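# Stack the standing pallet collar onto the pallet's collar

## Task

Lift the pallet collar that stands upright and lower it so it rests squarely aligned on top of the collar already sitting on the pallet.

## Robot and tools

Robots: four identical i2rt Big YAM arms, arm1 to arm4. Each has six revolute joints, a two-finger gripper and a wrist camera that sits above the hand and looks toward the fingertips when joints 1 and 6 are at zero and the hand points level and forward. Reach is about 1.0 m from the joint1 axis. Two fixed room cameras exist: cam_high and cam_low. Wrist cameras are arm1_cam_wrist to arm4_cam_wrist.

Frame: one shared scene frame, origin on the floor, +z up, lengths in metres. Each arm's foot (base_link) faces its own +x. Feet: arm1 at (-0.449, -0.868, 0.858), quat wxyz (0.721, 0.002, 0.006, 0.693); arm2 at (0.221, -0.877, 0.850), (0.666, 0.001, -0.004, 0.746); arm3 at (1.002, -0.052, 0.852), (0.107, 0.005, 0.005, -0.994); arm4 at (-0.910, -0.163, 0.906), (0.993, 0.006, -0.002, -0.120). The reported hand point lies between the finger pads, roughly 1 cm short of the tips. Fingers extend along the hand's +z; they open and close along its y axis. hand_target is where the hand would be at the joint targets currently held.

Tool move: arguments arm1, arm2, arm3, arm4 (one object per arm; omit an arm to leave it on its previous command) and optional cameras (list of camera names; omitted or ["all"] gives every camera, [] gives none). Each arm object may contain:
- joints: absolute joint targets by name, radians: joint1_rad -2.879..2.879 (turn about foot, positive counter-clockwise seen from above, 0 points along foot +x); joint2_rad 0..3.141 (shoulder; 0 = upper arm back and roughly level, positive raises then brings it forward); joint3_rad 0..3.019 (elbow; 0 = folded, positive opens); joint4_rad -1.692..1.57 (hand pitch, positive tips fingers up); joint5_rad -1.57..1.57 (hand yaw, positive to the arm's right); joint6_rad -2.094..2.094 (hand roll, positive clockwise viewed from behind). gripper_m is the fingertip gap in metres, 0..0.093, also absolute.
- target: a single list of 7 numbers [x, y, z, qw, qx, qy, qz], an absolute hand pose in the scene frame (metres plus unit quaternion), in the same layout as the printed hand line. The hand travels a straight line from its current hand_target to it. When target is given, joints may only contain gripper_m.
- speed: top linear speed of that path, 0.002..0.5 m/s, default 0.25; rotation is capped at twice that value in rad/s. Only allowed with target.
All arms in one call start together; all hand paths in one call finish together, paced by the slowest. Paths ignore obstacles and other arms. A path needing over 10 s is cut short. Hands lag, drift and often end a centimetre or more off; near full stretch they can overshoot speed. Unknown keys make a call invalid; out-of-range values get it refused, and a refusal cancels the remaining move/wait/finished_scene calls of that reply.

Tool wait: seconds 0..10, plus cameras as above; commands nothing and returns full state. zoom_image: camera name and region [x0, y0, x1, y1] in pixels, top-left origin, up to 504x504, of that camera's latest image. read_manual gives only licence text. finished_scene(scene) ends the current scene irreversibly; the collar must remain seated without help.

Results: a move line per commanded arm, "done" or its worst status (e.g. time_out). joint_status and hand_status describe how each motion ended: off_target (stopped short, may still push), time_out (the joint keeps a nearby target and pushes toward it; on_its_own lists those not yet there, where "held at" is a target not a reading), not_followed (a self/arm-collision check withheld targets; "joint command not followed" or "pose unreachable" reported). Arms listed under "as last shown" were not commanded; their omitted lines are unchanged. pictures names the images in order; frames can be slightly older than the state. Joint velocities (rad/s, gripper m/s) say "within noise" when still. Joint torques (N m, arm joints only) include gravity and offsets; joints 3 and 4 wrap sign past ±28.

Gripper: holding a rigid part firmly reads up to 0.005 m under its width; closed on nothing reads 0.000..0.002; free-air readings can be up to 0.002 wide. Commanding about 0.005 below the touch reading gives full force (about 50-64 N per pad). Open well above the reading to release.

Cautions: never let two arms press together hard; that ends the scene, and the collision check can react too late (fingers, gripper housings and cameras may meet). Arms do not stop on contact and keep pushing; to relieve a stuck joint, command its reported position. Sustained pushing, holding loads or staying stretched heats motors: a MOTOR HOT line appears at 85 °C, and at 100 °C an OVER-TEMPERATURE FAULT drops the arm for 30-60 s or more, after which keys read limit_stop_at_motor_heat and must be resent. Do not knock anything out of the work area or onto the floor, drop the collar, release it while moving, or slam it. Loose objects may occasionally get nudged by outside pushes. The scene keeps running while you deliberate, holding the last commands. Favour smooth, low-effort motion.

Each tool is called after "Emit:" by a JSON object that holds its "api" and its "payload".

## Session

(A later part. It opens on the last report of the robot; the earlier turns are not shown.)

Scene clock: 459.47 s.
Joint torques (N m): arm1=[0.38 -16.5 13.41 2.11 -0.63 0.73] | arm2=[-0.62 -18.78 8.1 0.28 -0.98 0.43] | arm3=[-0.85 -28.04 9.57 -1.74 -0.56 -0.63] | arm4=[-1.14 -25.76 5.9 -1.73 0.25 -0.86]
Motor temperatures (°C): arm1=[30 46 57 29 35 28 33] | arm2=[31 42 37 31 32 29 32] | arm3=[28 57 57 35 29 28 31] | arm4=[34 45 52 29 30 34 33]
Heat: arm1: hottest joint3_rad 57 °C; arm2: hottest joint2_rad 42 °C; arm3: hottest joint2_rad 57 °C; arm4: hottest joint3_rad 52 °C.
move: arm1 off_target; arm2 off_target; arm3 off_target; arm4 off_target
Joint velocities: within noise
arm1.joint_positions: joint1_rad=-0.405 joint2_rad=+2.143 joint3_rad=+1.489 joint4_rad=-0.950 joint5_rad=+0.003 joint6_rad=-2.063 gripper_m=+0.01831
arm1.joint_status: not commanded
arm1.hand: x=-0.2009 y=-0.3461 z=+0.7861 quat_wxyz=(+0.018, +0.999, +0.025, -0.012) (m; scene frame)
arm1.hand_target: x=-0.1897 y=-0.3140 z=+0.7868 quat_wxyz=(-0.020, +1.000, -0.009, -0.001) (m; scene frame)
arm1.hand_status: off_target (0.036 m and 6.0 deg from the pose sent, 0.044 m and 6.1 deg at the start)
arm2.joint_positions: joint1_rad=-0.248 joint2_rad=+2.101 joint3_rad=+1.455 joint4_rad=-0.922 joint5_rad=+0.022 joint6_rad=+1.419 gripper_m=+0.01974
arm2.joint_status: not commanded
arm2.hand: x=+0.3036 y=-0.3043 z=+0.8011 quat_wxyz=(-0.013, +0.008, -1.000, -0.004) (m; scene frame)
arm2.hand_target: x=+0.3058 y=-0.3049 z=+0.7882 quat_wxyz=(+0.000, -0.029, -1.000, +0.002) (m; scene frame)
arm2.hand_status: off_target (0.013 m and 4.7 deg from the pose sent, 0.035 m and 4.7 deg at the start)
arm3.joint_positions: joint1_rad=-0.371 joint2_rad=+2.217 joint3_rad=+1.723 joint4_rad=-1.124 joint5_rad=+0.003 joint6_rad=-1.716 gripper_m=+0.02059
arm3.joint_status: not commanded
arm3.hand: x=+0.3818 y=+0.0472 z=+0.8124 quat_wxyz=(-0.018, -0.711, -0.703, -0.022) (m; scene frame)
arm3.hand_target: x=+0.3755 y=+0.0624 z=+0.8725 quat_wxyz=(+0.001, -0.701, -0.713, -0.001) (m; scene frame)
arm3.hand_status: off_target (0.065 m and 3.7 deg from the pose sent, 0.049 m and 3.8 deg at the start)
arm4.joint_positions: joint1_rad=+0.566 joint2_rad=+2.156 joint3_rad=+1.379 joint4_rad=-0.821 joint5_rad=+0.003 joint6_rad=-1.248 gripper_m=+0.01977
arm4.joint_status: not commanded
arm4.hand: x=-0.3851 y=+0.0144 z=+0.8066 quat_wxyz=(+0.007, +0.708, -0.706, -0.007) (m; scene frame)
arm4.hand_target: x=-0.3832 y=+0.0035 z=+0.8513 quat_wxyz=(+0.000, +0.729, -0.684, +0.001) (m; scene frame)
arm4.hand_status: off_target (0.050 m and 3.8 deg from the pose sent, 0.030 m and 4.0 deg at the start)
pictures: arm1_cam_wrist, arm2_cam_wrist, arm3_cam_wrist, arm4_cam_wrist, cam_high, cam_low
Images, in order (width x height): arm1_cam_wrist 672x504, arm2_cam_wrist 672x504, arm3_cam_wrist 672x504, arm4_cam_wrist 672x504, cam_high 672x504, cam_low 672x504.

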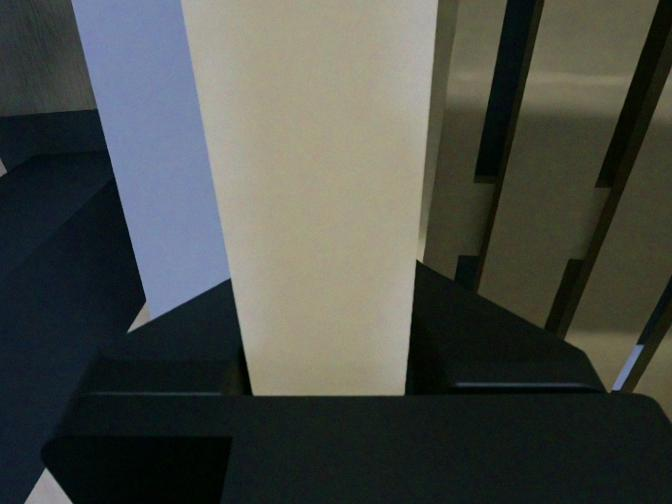

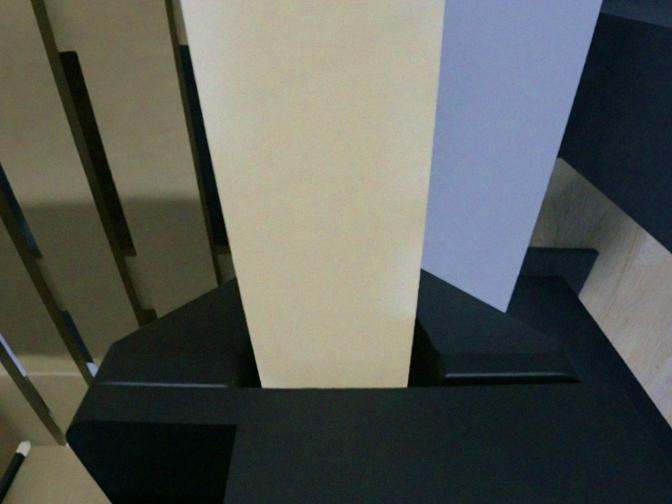

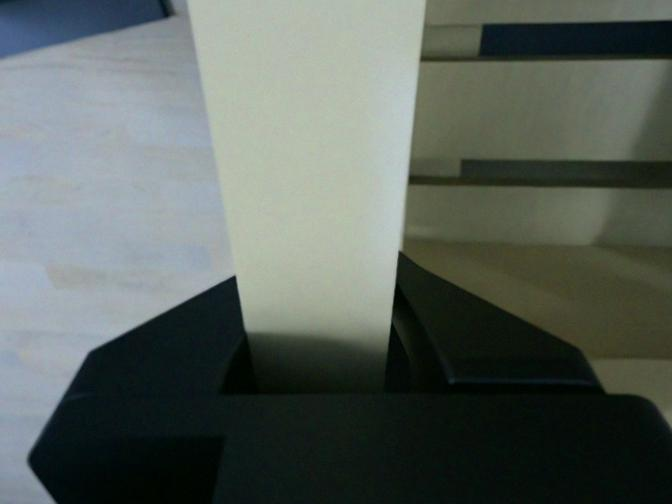

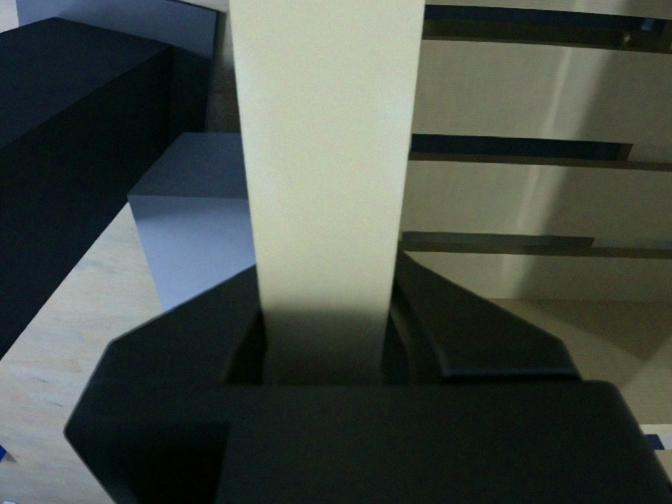

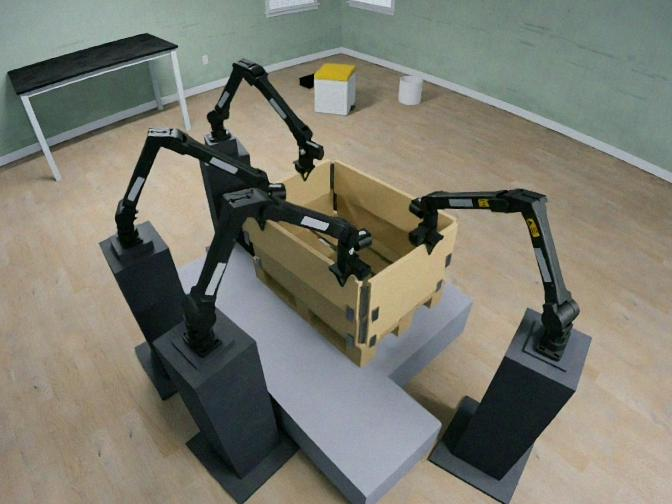

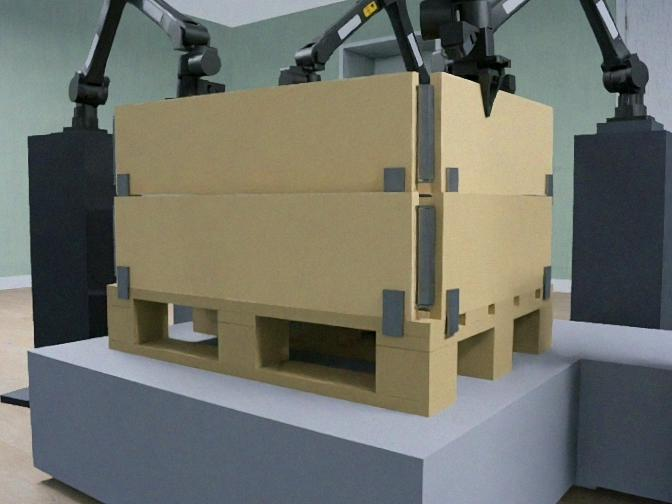

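Emit:
{"api": "move", "payload": {"arm1": {"target":[-0.192,-0.305,0.84,-0.02,0.9998,-0.01,0],"speed":0.06}, "arm2": {"target":[0.303,-0.295,0.85,0,0.030,1,0],"speed":0.06}, "arm3": {"target":[0.374,0.070,0.94,0,0.70,0.714,0],"speed":0.06}, "arm4": {"target":[-0.388,0.01,0.92,0,-0.73,0.683,0],"speed":0.06}, "cameras": []}}

Emit:
{"api": "move", "payload": {"arm1": {"target":[-0.207,-0.265,0.84,-0.02,0.9998,-0.01,0],"speed":0.06}, "arm2": {"target":[0.290,-0.255,0.85,0,0.030,1,0],"speed":0.06}, "arm3": {"target":[0.366,0.115,0.94,0,0.70,0.714,0],"speed":0.06}, "arm4": {"target":[-0.403,0.057,0.92,0,-0.73,0.683,0],"speed":0.06}}}

Emit:
{"api": "zoom_image", "payload": {"camera": "cam_high", "region": [220, 120, 480, 380]}}

Emit:
{"api": "zoom_image", "payload": {"camera": "cam_low", "region": [90, 0, 594, 378]}}

Scene clock: 473.43 s.
Joint torques (N m): arm1=[1.2 -21.6 15.42 -0.58 -0.68 0.81] | arm2=[-0.09 -24.94 11.02 -2.37 -1.04 0.52] | arm3=[-0.91 -31.03 11.56 -3.63 -0.19 -0.6] | arm4=[-0.03 -30.68 7.54 -4.56 0.1 -0.74]
Motor temperatures (°C): arm1=[30 45 56 29 35 28 34] | arm2=[31 41 37 31 32 28 32] | arm3=[28 56 56 34 29 28 31] | arm4=[34 44 51 29 30 34 33]
Heat: arm1: hottest joint3_rad 56 °C; arm2: hottest joint2_rad 41 °C; arm3: hottest joint2_rad 56 °C; arm4: hottest joint3_rad 51 °C.
move: arm1 off_target; arm2 off_target; arm3 off_target; arm4 off_target
Joint velocities: within noise
arm1.joint_positions: joint1_rad=-0.405 joint2_rad=+2.134 joint3_rad=+1.507 joint4_rad=-0.996 joint5_rad=+0.003 joint6_rad=-2.063 gripper_m=+0.01831
arm1.joint_status: not commanded
arm1.hand: x=-0.2012 y=-0.3469 z=+0.7972 quat_wxyz=(+0.026, +0.999, +0.025, -0.016) (m; scene frame)
arm1.hand_target: x=-0.1935 y=-0.3081 z=+0.8415 quat_wxyz=(-0.022, +1.000, -0.009, -0.001) (m; scene frame)
arm1.hand_status: off_target (0.061 m and 6.9 deg from the pose sent, 0.068 m and 6.0 deg at the start)
arm2.joint_positions: joint1_rad=-0.248 joint2_rad=+2.099 joint3_rad=+1.486 joint4_rad=-0.979 joint5_rad=+0.022 joint6_rad=+1.414 gripper_m=+0.01973
arm2.joint_status: not commanded
arm2.hand: x=+0.3036 y=-0.3037 z=+0.8118 quat_wxyz=(-0.011, +0.011, -1.000, +0.009) (m; scene frame)
arm2.hand_target: x=+0.3032 y=-0.2946 z=+0.8492 quat_wxyz=(+0.000, -0.028, -1.000, -0.004) (m; scene frame)
arm2.hand_status: off_target (0.039 m and 4.9 deg from the pose sent, 0.050 m and 4.7 deg at the start)
arm3.joint_positions: joint1_rad=-0.376 joint2_rad=+2.213 joint3_rad=+1.722 joint4_rad=-1.129 joint5_rad=-0.008 joint6_rad=-1.723 gripper_m=+0.02055
arm3.joint_status: not commanded
arm3.hand: x=+0.3829 y=+0.0478 z=+0.8147 quat_wxyz=(-0.022, -0.710, -0.704, -0.018) (m; scene frame)
arm3.hand_target: x=+0.3776 y=+0.0640 z=+0.9061 quat_wxyz=(+0.003, -0.700, -0.714, +0.001) (m; scene frame)
arm3.hand_status: off_target (0.128 m and 3.6 deg from the pose sent, 0.130 m and 3.7 deg at the start; pose on its path clipped on 34 of 53 steps)
arm4.joint_positions: joint1_rad=+0.569 joint2_rad=+2.144 joint3_rad=+1.379 joint4_rad=-0.832 joint5_rad=+0.014 joint6_rad=-1.243 gripper_m=+0.01959
arm4.joint_status: not commanded
arm4.hand: x=-0.3850 y=+0.0145 z=+0.8132 quat_wxyz=(+0.008, +0.708, -0.706, -0.002) (m; scene frame)
arm4.hand_target: x=-0.3862 y=+0.0100 z=+0.9004 quat_wxyz=(-0.002, +0.729, -0.684, +0.005) (m; scene frame)
arm4.hand_status: off_target (0.107 m and 3.8 deg from the pose sent, 0.113 m and 3.8 deg at the start; pose on its path clipped on 24 of 53 steps)
pictures: none
No camera images: "cameras" was empty.

Scene clock: 475.13 s.
Joint torques (N m): arm1=[3.14 -18.73 17.99 0.75 -0.77 0.96] | arm2=[0.97 -20.95 14.97 -0.69 -1.15 0.71] | arm3=[-3.08 -29.1 13.91 -3.54 0.45 -0.81] | arm4=[1.9 -30.62 8.17 -5 -0.56 -0.5]
Motor temperatures (°C): arm1=[30 45 56 29 35 28 34] | arm2=[31 41 37 31 32 28 32] | arm3=[28 56 56 34 29 28 31] | arm4=[34 45 50 29 30 34 33]
Heat: arm1: hottest joint3_rad 56 °C; arm2: hottest joint2_rad 41 °C; arm3: hottest joint2_rad 56 °C; arm4: hottest joint3_rad 50 °C.
move: arm1 off_target; arm2 off_target; arm3 off_target; arm4 off_target
Joint velocities: within noise
arm1.joint_positions: joint1_rad=-0.382 joint2_rad=+2.156 joint3_rad=+1.604 joint4_rad=-1.082 joint5_rad=+0.006 joint6_rad=-2.031 gripper_m=+0.01832
arm1.joint_status: not commanded
arm1.hand: x=-0.2048 y=-0.3237 z=+0.8152 quat_wxyz=(+0.032, +0.999, +0.020, -0.016) (m; scene frame)
arm1.hand_target: x=-0.2098 y=-0.2702 z=+0.8432 quat_wxyz=(-0.022, +1.000, -0.008, -0.003) (m; scene frame)
arm1.hand_status: off_target (0.064 m and 7.2 deg from the pose sent, 0.093 m and 6.9 deg at the start)
arm2.joint_positions: joint1_rad=-0.232 joint2_rad=+2.126 joint3_rad=+1.593 joint4_rad=-1.097 joint5_rad=+0.022 joint6_rad=+1.422 gripper_m=+0.01972
arm2.joint_status: not commanded
arm2.hand: x=+0.2964 y=-0.2877 z=+0.8311 quat_wxyz=(-0.009, +0.015, -0.999, +0.027) (m; scene frame)
arm2.hand_target: x=+0.2896 y=-0.2575 z=+0.8511 quat_wxyz=(+0.001, -0.028, -1.000, -0.001) (m; scene frame)
arm2.hand_status: off_target (0.038 m and 6.1 deg from the pose sent, 0.063 m and 4.9 deg at the start)
arm3.joint_positions: joint1_rad=-0.405 joint2_rad=+2.217 joint3_rad=+1.755 joint4_rad=-1.161 joint5_rad=-0.034 joint6_rad=-1.755 gripper_m=+0.02040
arm3.joint_status: not commanded
arm3.hand: x=+0.3797 y=+0.0623 z=+0.8238 quat_wxyz=(-0.030, -0.709, -0.704, -0.007) (m; scene frame)
arm3.hand_target: x=+0.3725 y=+0.1000 z=+0.9103 quat_wxyz=(+0.001, -0.701, -0.713, +0.005) (m; scene frame)
arm3.hand_status: off_target (0.128 m and 3.9 deg from the pose sent, 0.143 m and 3.6 deg at the start; pose on its path clipped on 46 of 51 steps)
arm4.joint_positions: joint1_rad=+0.632 joint2_rad=+2.140 joint3_rad=+1.387 joint4_rad=-0.835 joint5_rad=+0.026 joint6_rad=-1.185 gripper_m=+0.01919
arm4.joint_status: not commanded
arm4.hand: x=-0.3923 y=+0.0468 z=+0.8183 quat_wxyz=(+0.006, +0.710, -0.705, +0.007) (m; scene frame)
arm4.hand_target: x=-0.4010 y=+0.0557 z=+0.9048 quat_wxyz=(-0.002, +0.730, -0.684, +0.003) (m; scene frame)
arm4.hand_status: off_target (0.103 m and 3.6 deg from the pose sent, 0.116 m and 3.8 deg at the start; pose on its path clipped on 30 of 51 steps)
pictures: arm1_cam_wrist, arm2_cam_wrist, arm3_cam_wrist, arm4_cam_wrist, cam_high, cam_low
Images, in order (width x height): arm1_cam_wrist 672x504, arm2_cam_wrist 672x504, arm3_cam_wrist 672x504, arm4_cam_wrist 672x504, cam_high 672x504, cam_low 672x504.

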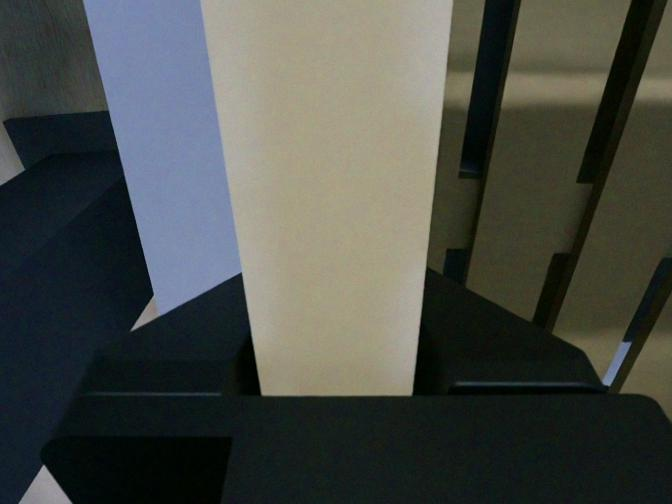

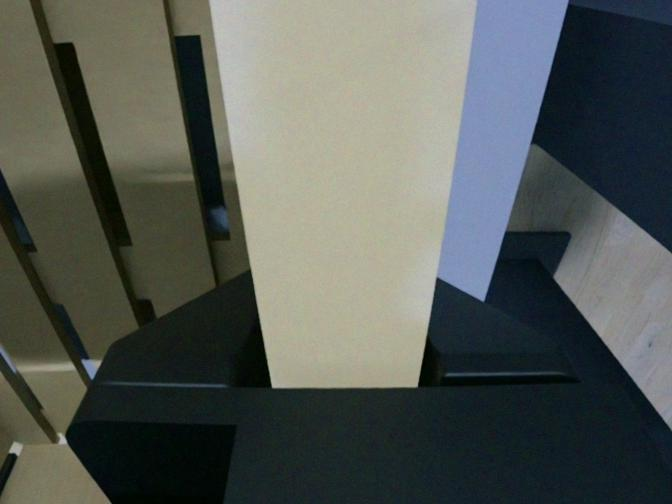

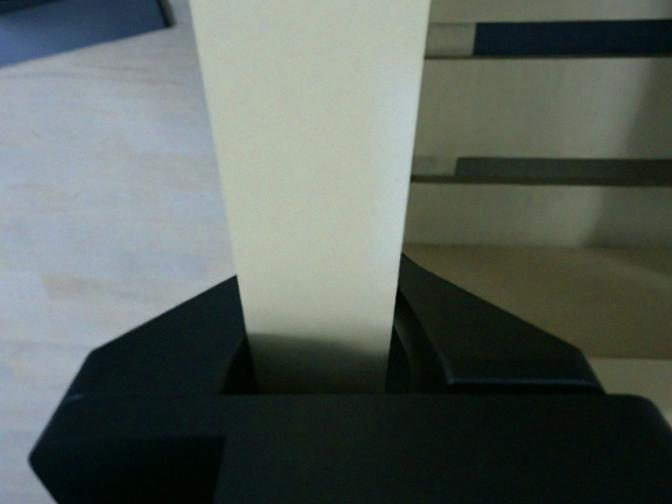

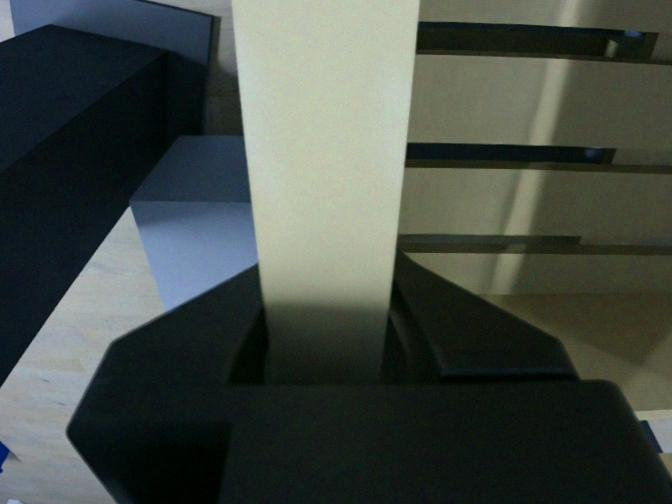

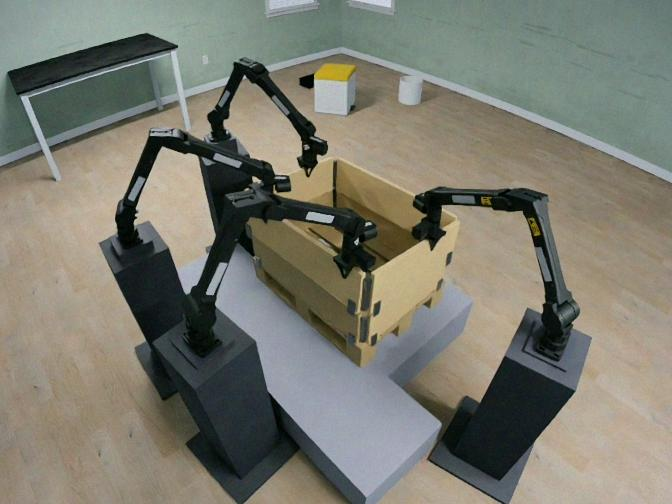

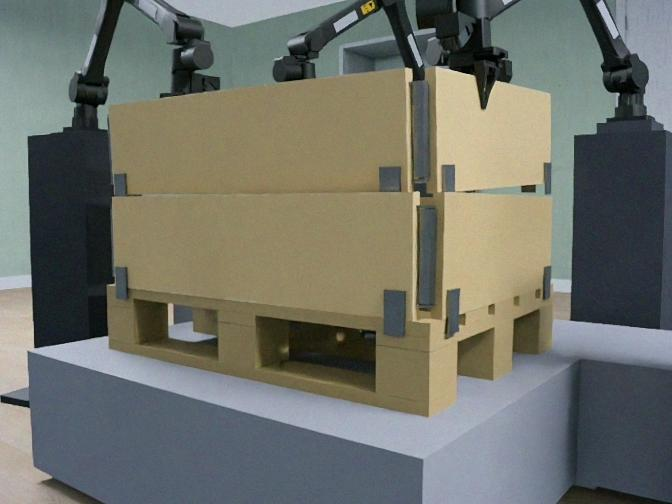

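Scaled by 1.938 from the camera's 672x504 image, which has a finer 960x720 frame.

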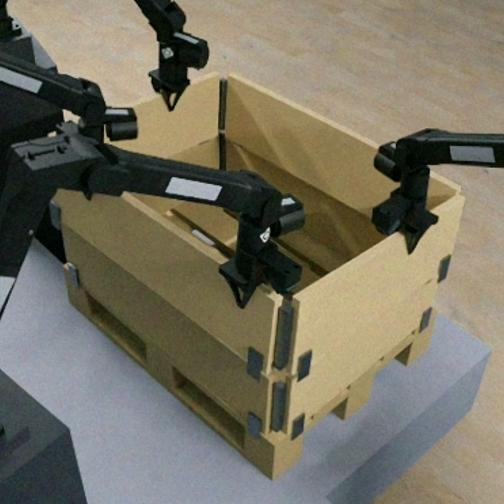

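Scaled by 1.000.

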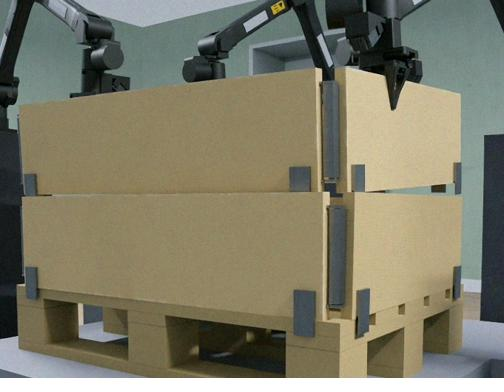

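Emit:
{"api": "move", "payload": {"arm1": {"target":[-0.202,-0.305,0.87,-0.02,0.9998,-0.01,0],"speed":0.06}, "arm2": {"target":[0.297,-0.285,0.89,0,0.030,1,0],"speed":0.06}, "arm3": {"target":[0.377,0.062,0.97,0,0.70,0.714,0],"speed":0.06}, "arm4": {"target":[-0.392,0.042,0.96,0,-0.73,0.683,0],"speed":0.06}, "cameras": ["cam_low"]}}

Scene clock: 480.00 s.
Joint torques (N m): arm1=[0.56 -24.7 10.43 0.55 -0.71 0.65] | arm2=[-0.26 -28.1 9.52 -1.74 -0.97 0.53] | arm3=[1.38 -32.38 10.15 -3.41 0.71 -0.32] | arm4=[0.03 -30.33 9.13 -4.77 -0.62 -0.77]
Motor temperatures (°C): arm1=[30 45 56 29 35 28 34] | arm2=[31 41 37 31 32 28 32] | arm3=[28 55 56 35 29 28 31] | arm4=[34 47 50 29 30 34 33]
Heat: arm1: hottest joint3_rad 56 °C; arm2: hottest joint2_rad 41 °C; arm3: hottest joint3_rad 56 °C; arm4: hottest joint3_rad 50 °C.
move: arm1 off_target; arm2 off_target; arm3 off_target; arm4 off_target
Joint velocities: within noise
arm1.joint_positions: joint1_rad=-0.382 joint2_rad=+2.130 joint3_rad=+1.584 joint4_rad=-1.082 joint5_rad=+0.006 joint6_rad=-2.031 gripper_m=+0.01832
arm1.joint_status: not commanded
arm1.hand: x=-0.2066 y=-0.3279 z=+0.8239 quat_wxyz=(+0.029, +0.999, +0.020, -0.015) (m; scene frame)
arm1.hand_target: x=-0.2025 y=-0.3066 z=+0.8694 quat_wxyz=(-0.020, +1.000, -0.009, -0.002) (m; scene frame)
arm1.hand_status: off_target (0.052 m and 6.9 deg from the pose sent, 0.058 m and 7.2 deg at the start)
arm2.joint_positions: joint1_rad=-0.234 joint2_rad=+2.105 joint3_rad=+1.582 joint4_rad=-1.102 joint5_rad=+0.019 joint6_rad=+1.425 gripper_m=+0.01973
arm2.joint_status: not commanded
arm2.hand: x=+0.2962 y=-0.2903 z=+0.8399 quat_wxyz=(-0.008, +0.013, -1.000, +0.024) (m; scene frame)
arm2.hand_target: x=+0.2970 y=-0.2853 z=+0.8881 quat_wxyz=(+0.001, -0.029, -1.000, -0.001) (m; scene frame)
arm2.hand_status: off_target (0.050 m and 5.7 deg from the pose sent, 0.059 m and 6.1 deg at the start)
arm3.joint_positions: joint1_rad=-0.402 joint2_rad=+2.212 joint3_rad=+1.756 joint4_rad=-1.167 joint5_rad=-0.034 joint6_rad=-1.751 gripper_m=+0.02040
arm3.joint_status: not commanded
arm3.hand: x=+0.3799 y=+0.0605 z=+0.8273 quat_wxyz=(-0.031, -0.710, -0.704, -0.008) (m; scene frame)
arm3.hand_target: x=+0.3787 y=+0.0613 z=+0.9194 quat_wxyz=(+0.001, -0.700, -0.714, +0.001) (m; scene frame)
arm3.hand_status: off_target (0.143 m and 4.0 deg from the pose sent, 0.146 m and 3.9 deg at the start; pose on its path clipped on 48 of 53 steps)
arm4.joint_positions: joint1_rad=+0.626 joint2_rad=+2.132 joint3_rad=+1.394 joint4_rad=-0.861 joint5_rad=+0.026 joint6_rad=-1.185 gripper_m=+0.01919
arm4.joint_status: not commanded
arm4.hand: x=-0.3922 y=+0.0429 z=+0.8243 quat_wxyz=(+0.012, +0.707, -0.707, +0.004) (m; scene frame)
arm4.hand_target: x=-0.3916 y=+0.0424 z=+0.9128 quat_wxyz=(-0.004, +0.730, -0.684, +0.003) (m; scene frame)
arm4.hand_status: off_target (0.136 m and 4.0 deg from the pose sent, 0.142 m and 3.6 deg at the start; pose on its path clipped on 45 of 53 steps)
pictures: cam_low
Images, in order (width x height): cam_low 672x504.

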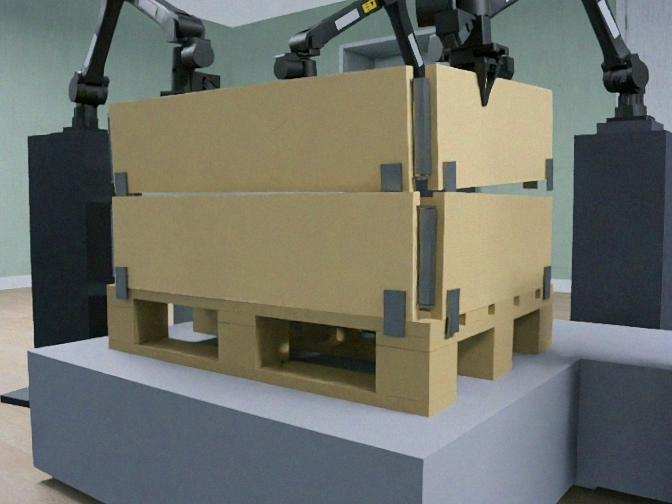

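Emit:
{"api": "move", "payload": {"arm1": {"target":[-0.202,-0.305,0.895,-0.02,0.9998,-0.01,0],"speed":0.06}, "arm2": {"target":[0.297,-0.285,0.91,0,0.030,1,0],"speed":0.06}, "arm3": {"joints":{"joint2_rad":1.98}}, "arm4": {"joints":{"joint2_rad":1.90}}, "cameras": ["cam_low","cam_high"]}}

Scene clock: 487.90 s.
Joint torques (N m): arm1=[0.56 -22.24 12.98 -0.13 -0.58 0.67] | arm2=[-0.26 -24.88 11.71 -1.91 -0.78 0.53] | arm3=[0.97 -33.85 10.88 -2.39 0.17 -0.32] | arm4=[0.03 -29.51 9.81 -2.5 -0.07 -0.7]
Motor temperatures (°C): arm1=[30 45 55 29 35 28 34] | arm2=[31 42 36 31 32 28 32] | arm3=[28 55 55 35 29 28 31] | arm4=[34 47 49 29 30 34 33]
Heat: arm1: hottest joint3_rad 55 °C; arm2: hottest joint2_rad 42 °C; arm3: hottest joint2_rad 55 °C; arm4: hottest joint3_rad 49 °C.
move: arm1 off_target; arm2 off_target; arm3 time_out; arm4 time_out
Joint velocities: within noise
arm1.joint_positions: joint1_rad=-0.382 joint2_rad=+2.072 joint3_rad=+1.583 joint4_rad=-1.116 joint5_rad=+0.002 joint6_rad=-2.031 gripper_m=+0.01832
arm1.joint_status: not commanded
arm1.hand: x=-0.2071 y=-0.3279 z=+0.8570 quat_wxyz=(+0.018, +1.000, +0.020, -0.012) (m; scene frame)
arm1.hand_target: x=-0.2027 y=-0.3063 z=+0.8953 quat_wxyz=(-0.021, +1.000, -0.009, -0.001) (m; scene frame)
arm1.hand_status: off_target (0.045 m and 5.7 deg from the pose sent, 0.075 m and 6.9 deg at the start)
arm2.joint_positions: joint1_rad=-0.234 joint2_rad=+2.048 joint3_rad=+1.582 joint4_rad=-1.141 joint5_rad=+0.016 joint6_rad=+1.425 gripper_m=+0.01973
arm2.joint_status: not commanded
arm2.hand: x=+0.2954 y=-0.2930 z=+0.8723 quat_wxyz=(-0.007, +0.013, -1.000, +0.016) (m; scene frame)
arm2.hand_target: x=+0.2970 y=-0.2858 z=+0.9093 quat_wxyz=(+0.000, -0.029, -1.000, -0.001) (m; scene frame)
arm2.hand_status: off_target (0.039 m and 5.3 deg from the pose sent, 0.070 m and 5.7 deg at the start)
arm3.joint_positions: joint1_rad=-0.396 joint2_rad=+2.135 joint3_rad=+1.751 joint4_rad=-1.195 joint5_rad=-0.019 joint6_rad=-1.749 gripper_m=+0.02006
arm3.joint_status: joint2_rad time_out (moved -0.076 of -0.232)
arm3.on_its_own: joint2_rad reads +2.135 and still pushes toward +1.980 since a time_out; joint4_rad reads -1.195 and still pushes toward -1.269 since a time_out
arm3.hand: x=+0.3784 y=+0.0592 z=+0.8724 quat_wxyz=(-0.008, -0.708, -0.706, -0.002) (m; scene frame)
arm3.hand_target: x=+0.3753 y=+0.0616 z=+0.9807 quat_wxyz=(+0.043, -0.699, -0.713, +0.028) (m; scene frame)
arm3.hand_status: not commanded
arm4.joint_positions: joint1_rad=+0.625 joint2_rad=+2.045 joint3_rad=+1.392 joint4_rad=-0.927 joint5_rad=+0.011 joint6_rad=-1.193 gripper_m=+0.01915
arm4.joint_status: joint2_rad time_out (moved -0.087 of -0.232)
arm4.on_its_own: joint2_rad reads +2.045 and still pushes toward +1.900 since a time_out; joint4_rad reads -0.927 and still pushes toward -1.008 since a time_out; joint6_rad reads -1.193 and still pushes toward -1.254 since a time_out
arm4.hand: x=-0.3934 y=+0.0443 z=+0.8705 quat_wxyz=(+0.000, +0.710, -0.704, +0.001) (m; scene frame)
arm4.hand_target: x=-0.3841 y=+0.0452 z=+0.9567 quat_wxyz=(-0.040, +0.729, -0.683, +0.019) (m; scene frame)
arm4.hand_status: not commanded
pictures: cam_high, cam_low
Images, in order (width x height): cam_high 672x504, cam_low 672x504.

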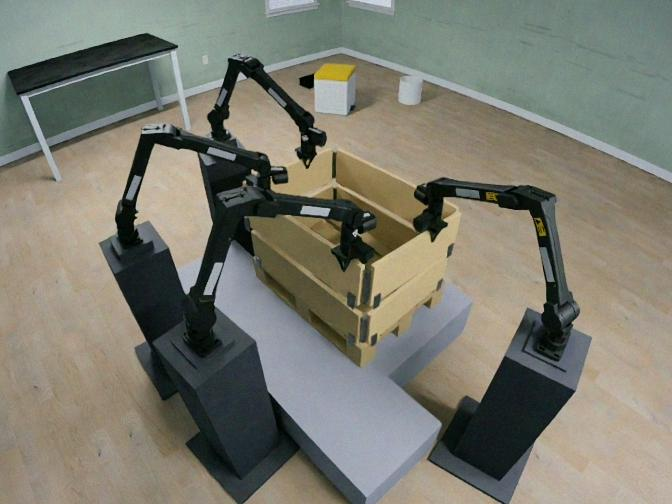

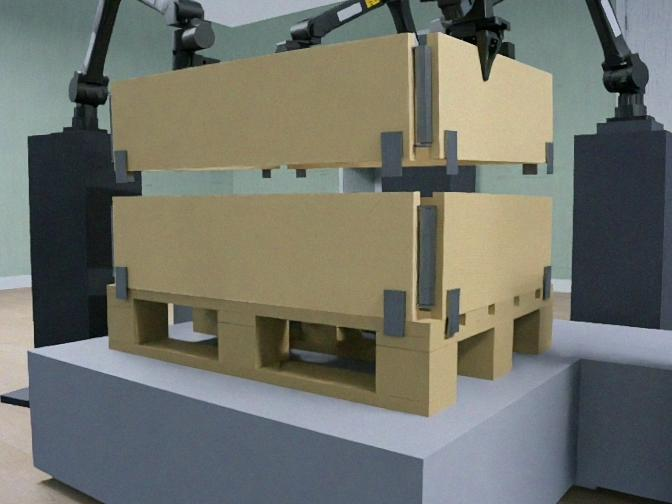

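Emit:
{"api": "move", "payload": {"arm1": {"target":[-0.222,-0.288,0.895,-0.02,0.9998,-0.01,0],"speed":0.06}, "arm2": {"target":[0.278,-0.260,0.91,0,0.030,1,0],"speed":0.06}, "arm3": {"joints":{"joint1_rad":-0.455,"joint2_rad":1.98}}, "arm4": {"joints":{"joint1_rad":0.65,"joint2_rad":1.90}}}}

Emit:
{"api": "zoom_image", "payload": {"camera": "cam_high", "region": [220, 120, 480, 380]}}

Emit:
{"api": "zoom_image", "payload": {"camera": "cam_low", "region": [90, 0, 594, 378]}}

Scene clock: 499.70 s.
Joint torques (N m): arm1=[2.61 -20.95 15.08 -0.25 -0.65 1.05] | arm2=[0.97 -23 14.67 -1.96 -0.87 0.82] | arm3=[-1.61 -34.02 10.89 -2.37 0.27 -0.33] | arm4=[2.43 -29.51 9.85 -2.48 -0.23 -0.78]
Motor temperatures (°C): arm1=[30 45 55 29 35 28 34] | arm2=[31 44 37 31 32 28 32] | arm3=[28 59 55 34 29 28 31] | arm4=[34 50 48 29 30 33 33]
Heat: arm1: hottest joint3_rad 55 °C; arm2: hottest joint2_rad 44 °C; arm3: hottest joint2_rad 59 °C; arm4: hottest joint2_rad 50 °C.
move: arm1 off_target; arm2 off_target; arm3 time_out; arm4 time_out
Joint velocities: within noise
arm1.joint_positions: joint1_rad=-0.366 joint2_rad=+2.071 joint3_rad=+1.587 joint4_rad=-1.123 joint5_rad=+0.003 joint6_rad=-2.031 gripper_m=+0.01832
arm1.joint_status: not commanded
arm1.hand: x=-0.2155 y=-0.3245 z=+0.8587 quat_wxyz=(+0.020, +0.999, +0.028, -0.012) (m; scene frame)
arm1.hand_target: x=-0.2232 y=-0.2908 z=+0.8956 quat_wxyz=(-0.022, +1.000, -0.008, -0.002) (m; scene frame)
arm1.hand_status: off_target (0.052 m and 6.5 deg from the pose sent, 0.057 m and 5.7 deg at the start)
arm2.joint_positions: joint1_rad=-0.215 joint2_rad=+2.073 joint3_rad=+1.637 joint4_rad=-1.172 joint5_rad=+0.016 joint6_rad=+1.427 gripper_m=+0.01973
arm2.joint_status: not commanded
arm2.hand: x=+0.2853 y=-0.2793 z=+0.8773 quat_wxyz=(-0.008, +0.021, -1.000, +0.015) (m; scene frame)
arm2.hand_target: x=+0.2779 y=-0.2615 z=+0.9101 quat_wxyz=(+0.001, -0.027, -1.000, -0.003) (m; scene frame)
arm2.hand_status: off_target (0.039 m and 6.2 deg from the pose sent, 0.053 m and 5.3 deg at the start)
arm3.joint_positions: joint1_rad=-0.420 joint2_rad=+2.135 joint3_rad=+1.751 joint4_rad=-1.195 joint5_rad=-0.022 joint6_rad=-1.749 gripper_m=+0.01999
arm3.joint_status: joint2_rad time_out (moved +0.000 of -0.155); the others done
arm3.on_its_own: joint2_rad reads +2.135 and still pushes toward +1.980 since a time_out; joint4_rad reads -1.195 and still pushes toward -1.269 since a time_out
arm3.hand: x=+0.3811 y=+0.0734 z=+0.8725 quat_wxyz=(-0.009, -0.717, -0.698, +0.000) (m; scene frame)
arm3.hand_target: x=+0.3828 y=+0.0964 z=+0.9810 quat_wxyz=(+0.044, -0.718, -0.694, +0.027) (m; scene frame)
arm3.hand_status: not commanded
arm4.joint_positions: joint1_rad=+0.626 joint2_rad=+2.045 joint3_rad=+1.392 joint4_rad=-0.927 joint5_rad=+0.017 joint6_rad=-1.184 gripper_m=+0.01915
arm4.joint_status: joint2_rad time_out (moved +0.000 of -0.145); the others done
arm4.on_its_own: joint2_rad reads +2.045 and still pushes toward +1.900 since a time_out; joint4_rad reads -0.927 and still pushes toward -1.008 since a time_out; joint6_rad reads -1.184 and still pushes toward -1.254 since a time_out
arm4.hand: x=-0.3931 y=+0.0438 z=+0.8705 quat_wxyz=(+0.001, +0.707, -0.707, +0.004) (m; scene frame)
arm4.hand_target: x=-0.3901 y=+0.0597 z=+0.9568 quat_wxyz=(-0.040, +0.738, -0.673, +0.020) (m; scene frame)
arm4.hand_status: not commanded
pictures: arm1_cam_wrist, arm2_cam_wrist, arm3_cam_wrist, arm4_cam_wrist, cam_high, cam_low
Images, in order (width x height): arm1_cam_wrist 672x504, arm2_cam_wrist 672x504, arm3_cam_wrist 672x504, arm4_cam_wrist 672x504, cam_high 672x504, cam_low 672x504.

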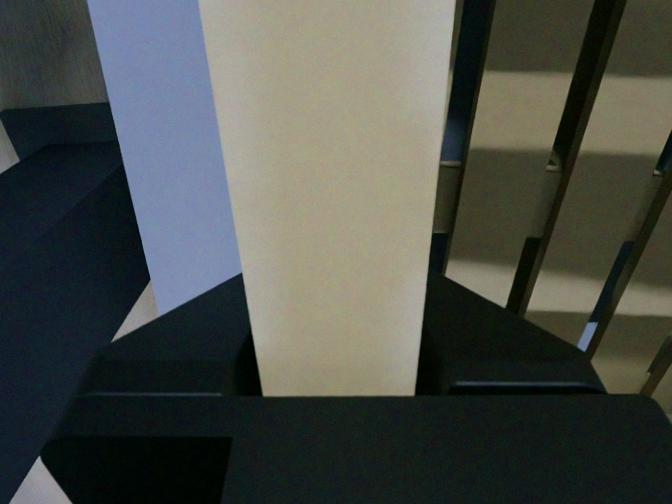

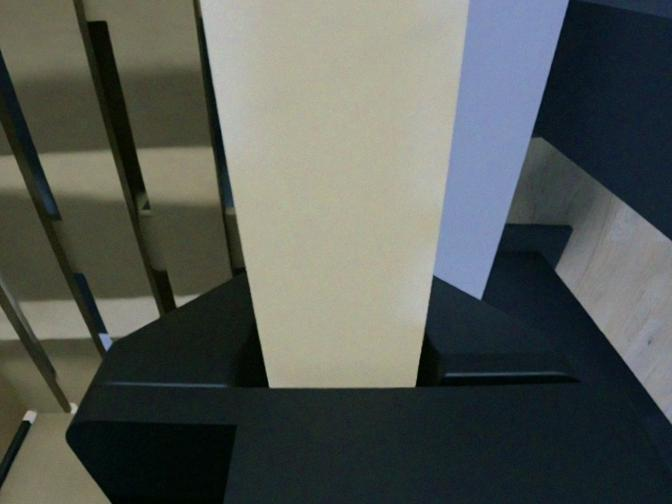

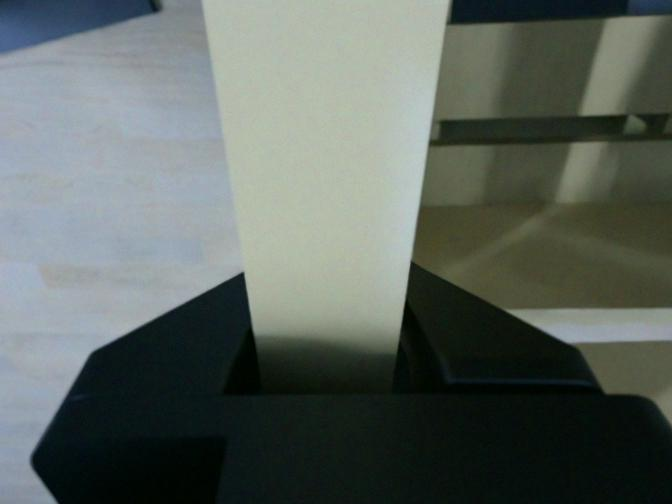

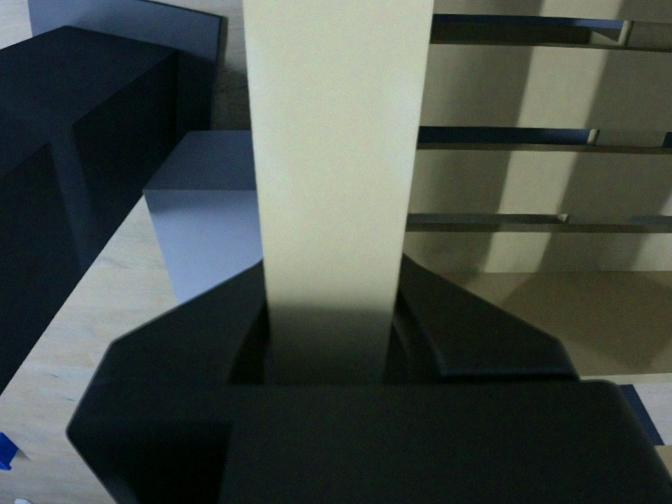

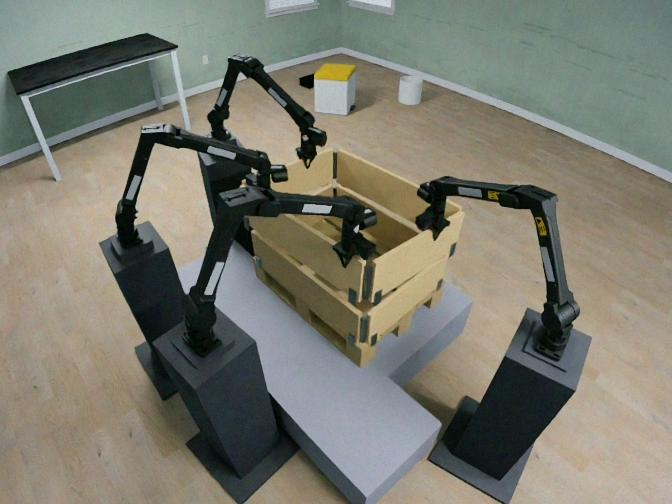

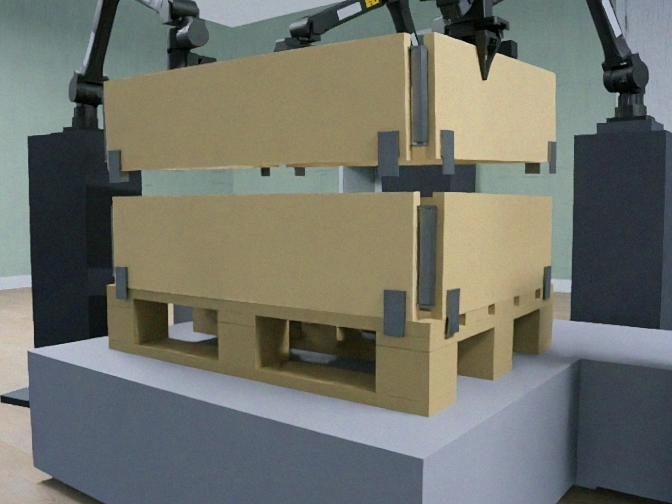

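Scaled by 1.938 from the camera's 672x504 image, which has a finer 960x720 frame.

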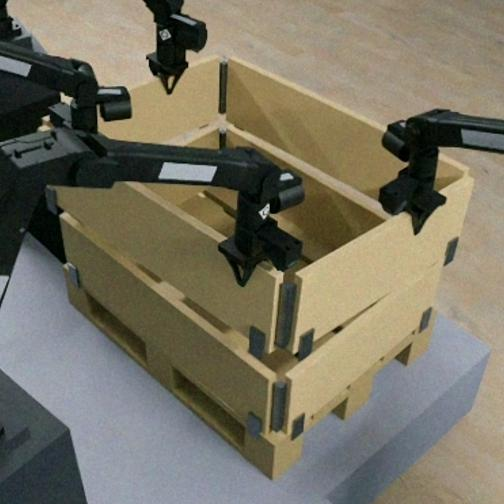

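Scaled by 1.000.

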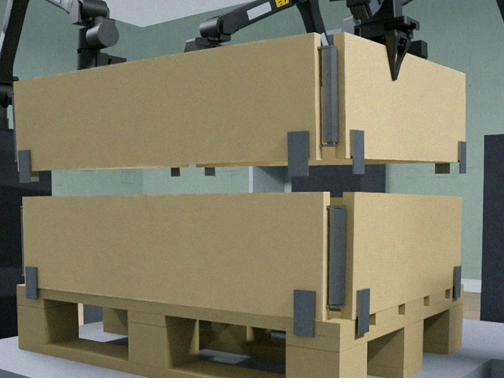

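Emit:
{"api": "zoom_image", "payload": {"camera": "arm3_cam_wrist", "region": [420, 180, 672, 400]}}

Emit:
{"api": "zoom_image", "payload": {"camera": "cam_high", "region": [300, 140, 480, 260]}}

Emit:
{"api": "zoom_image", "payload": {"camera": "arm4_cam_wrist", "region": [420, 220, 672, 440]}}

Scaled by 2.000 from the camera's 672x504 image, which has a finer 960x720 frame.

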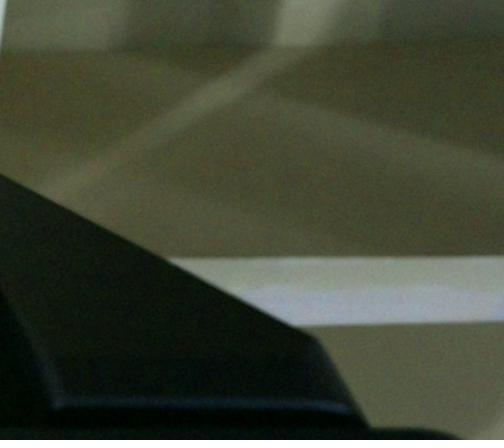

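Scaled by 2.800 from the camera's 672x504 image, which has a finer 960x720 frame.

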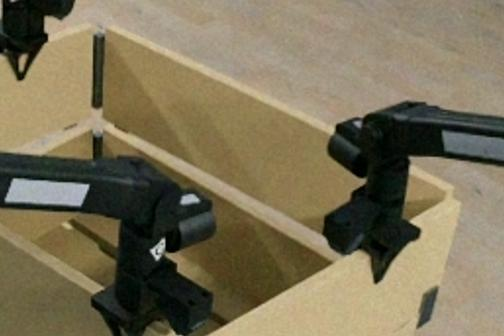

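Scaled by 2.000 from the camera's 672x504 image, which has a finer 960x720 frame.

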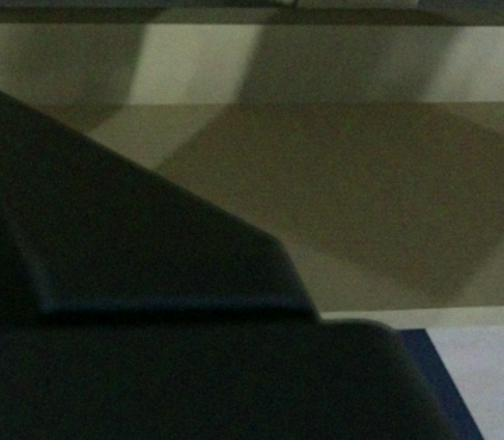

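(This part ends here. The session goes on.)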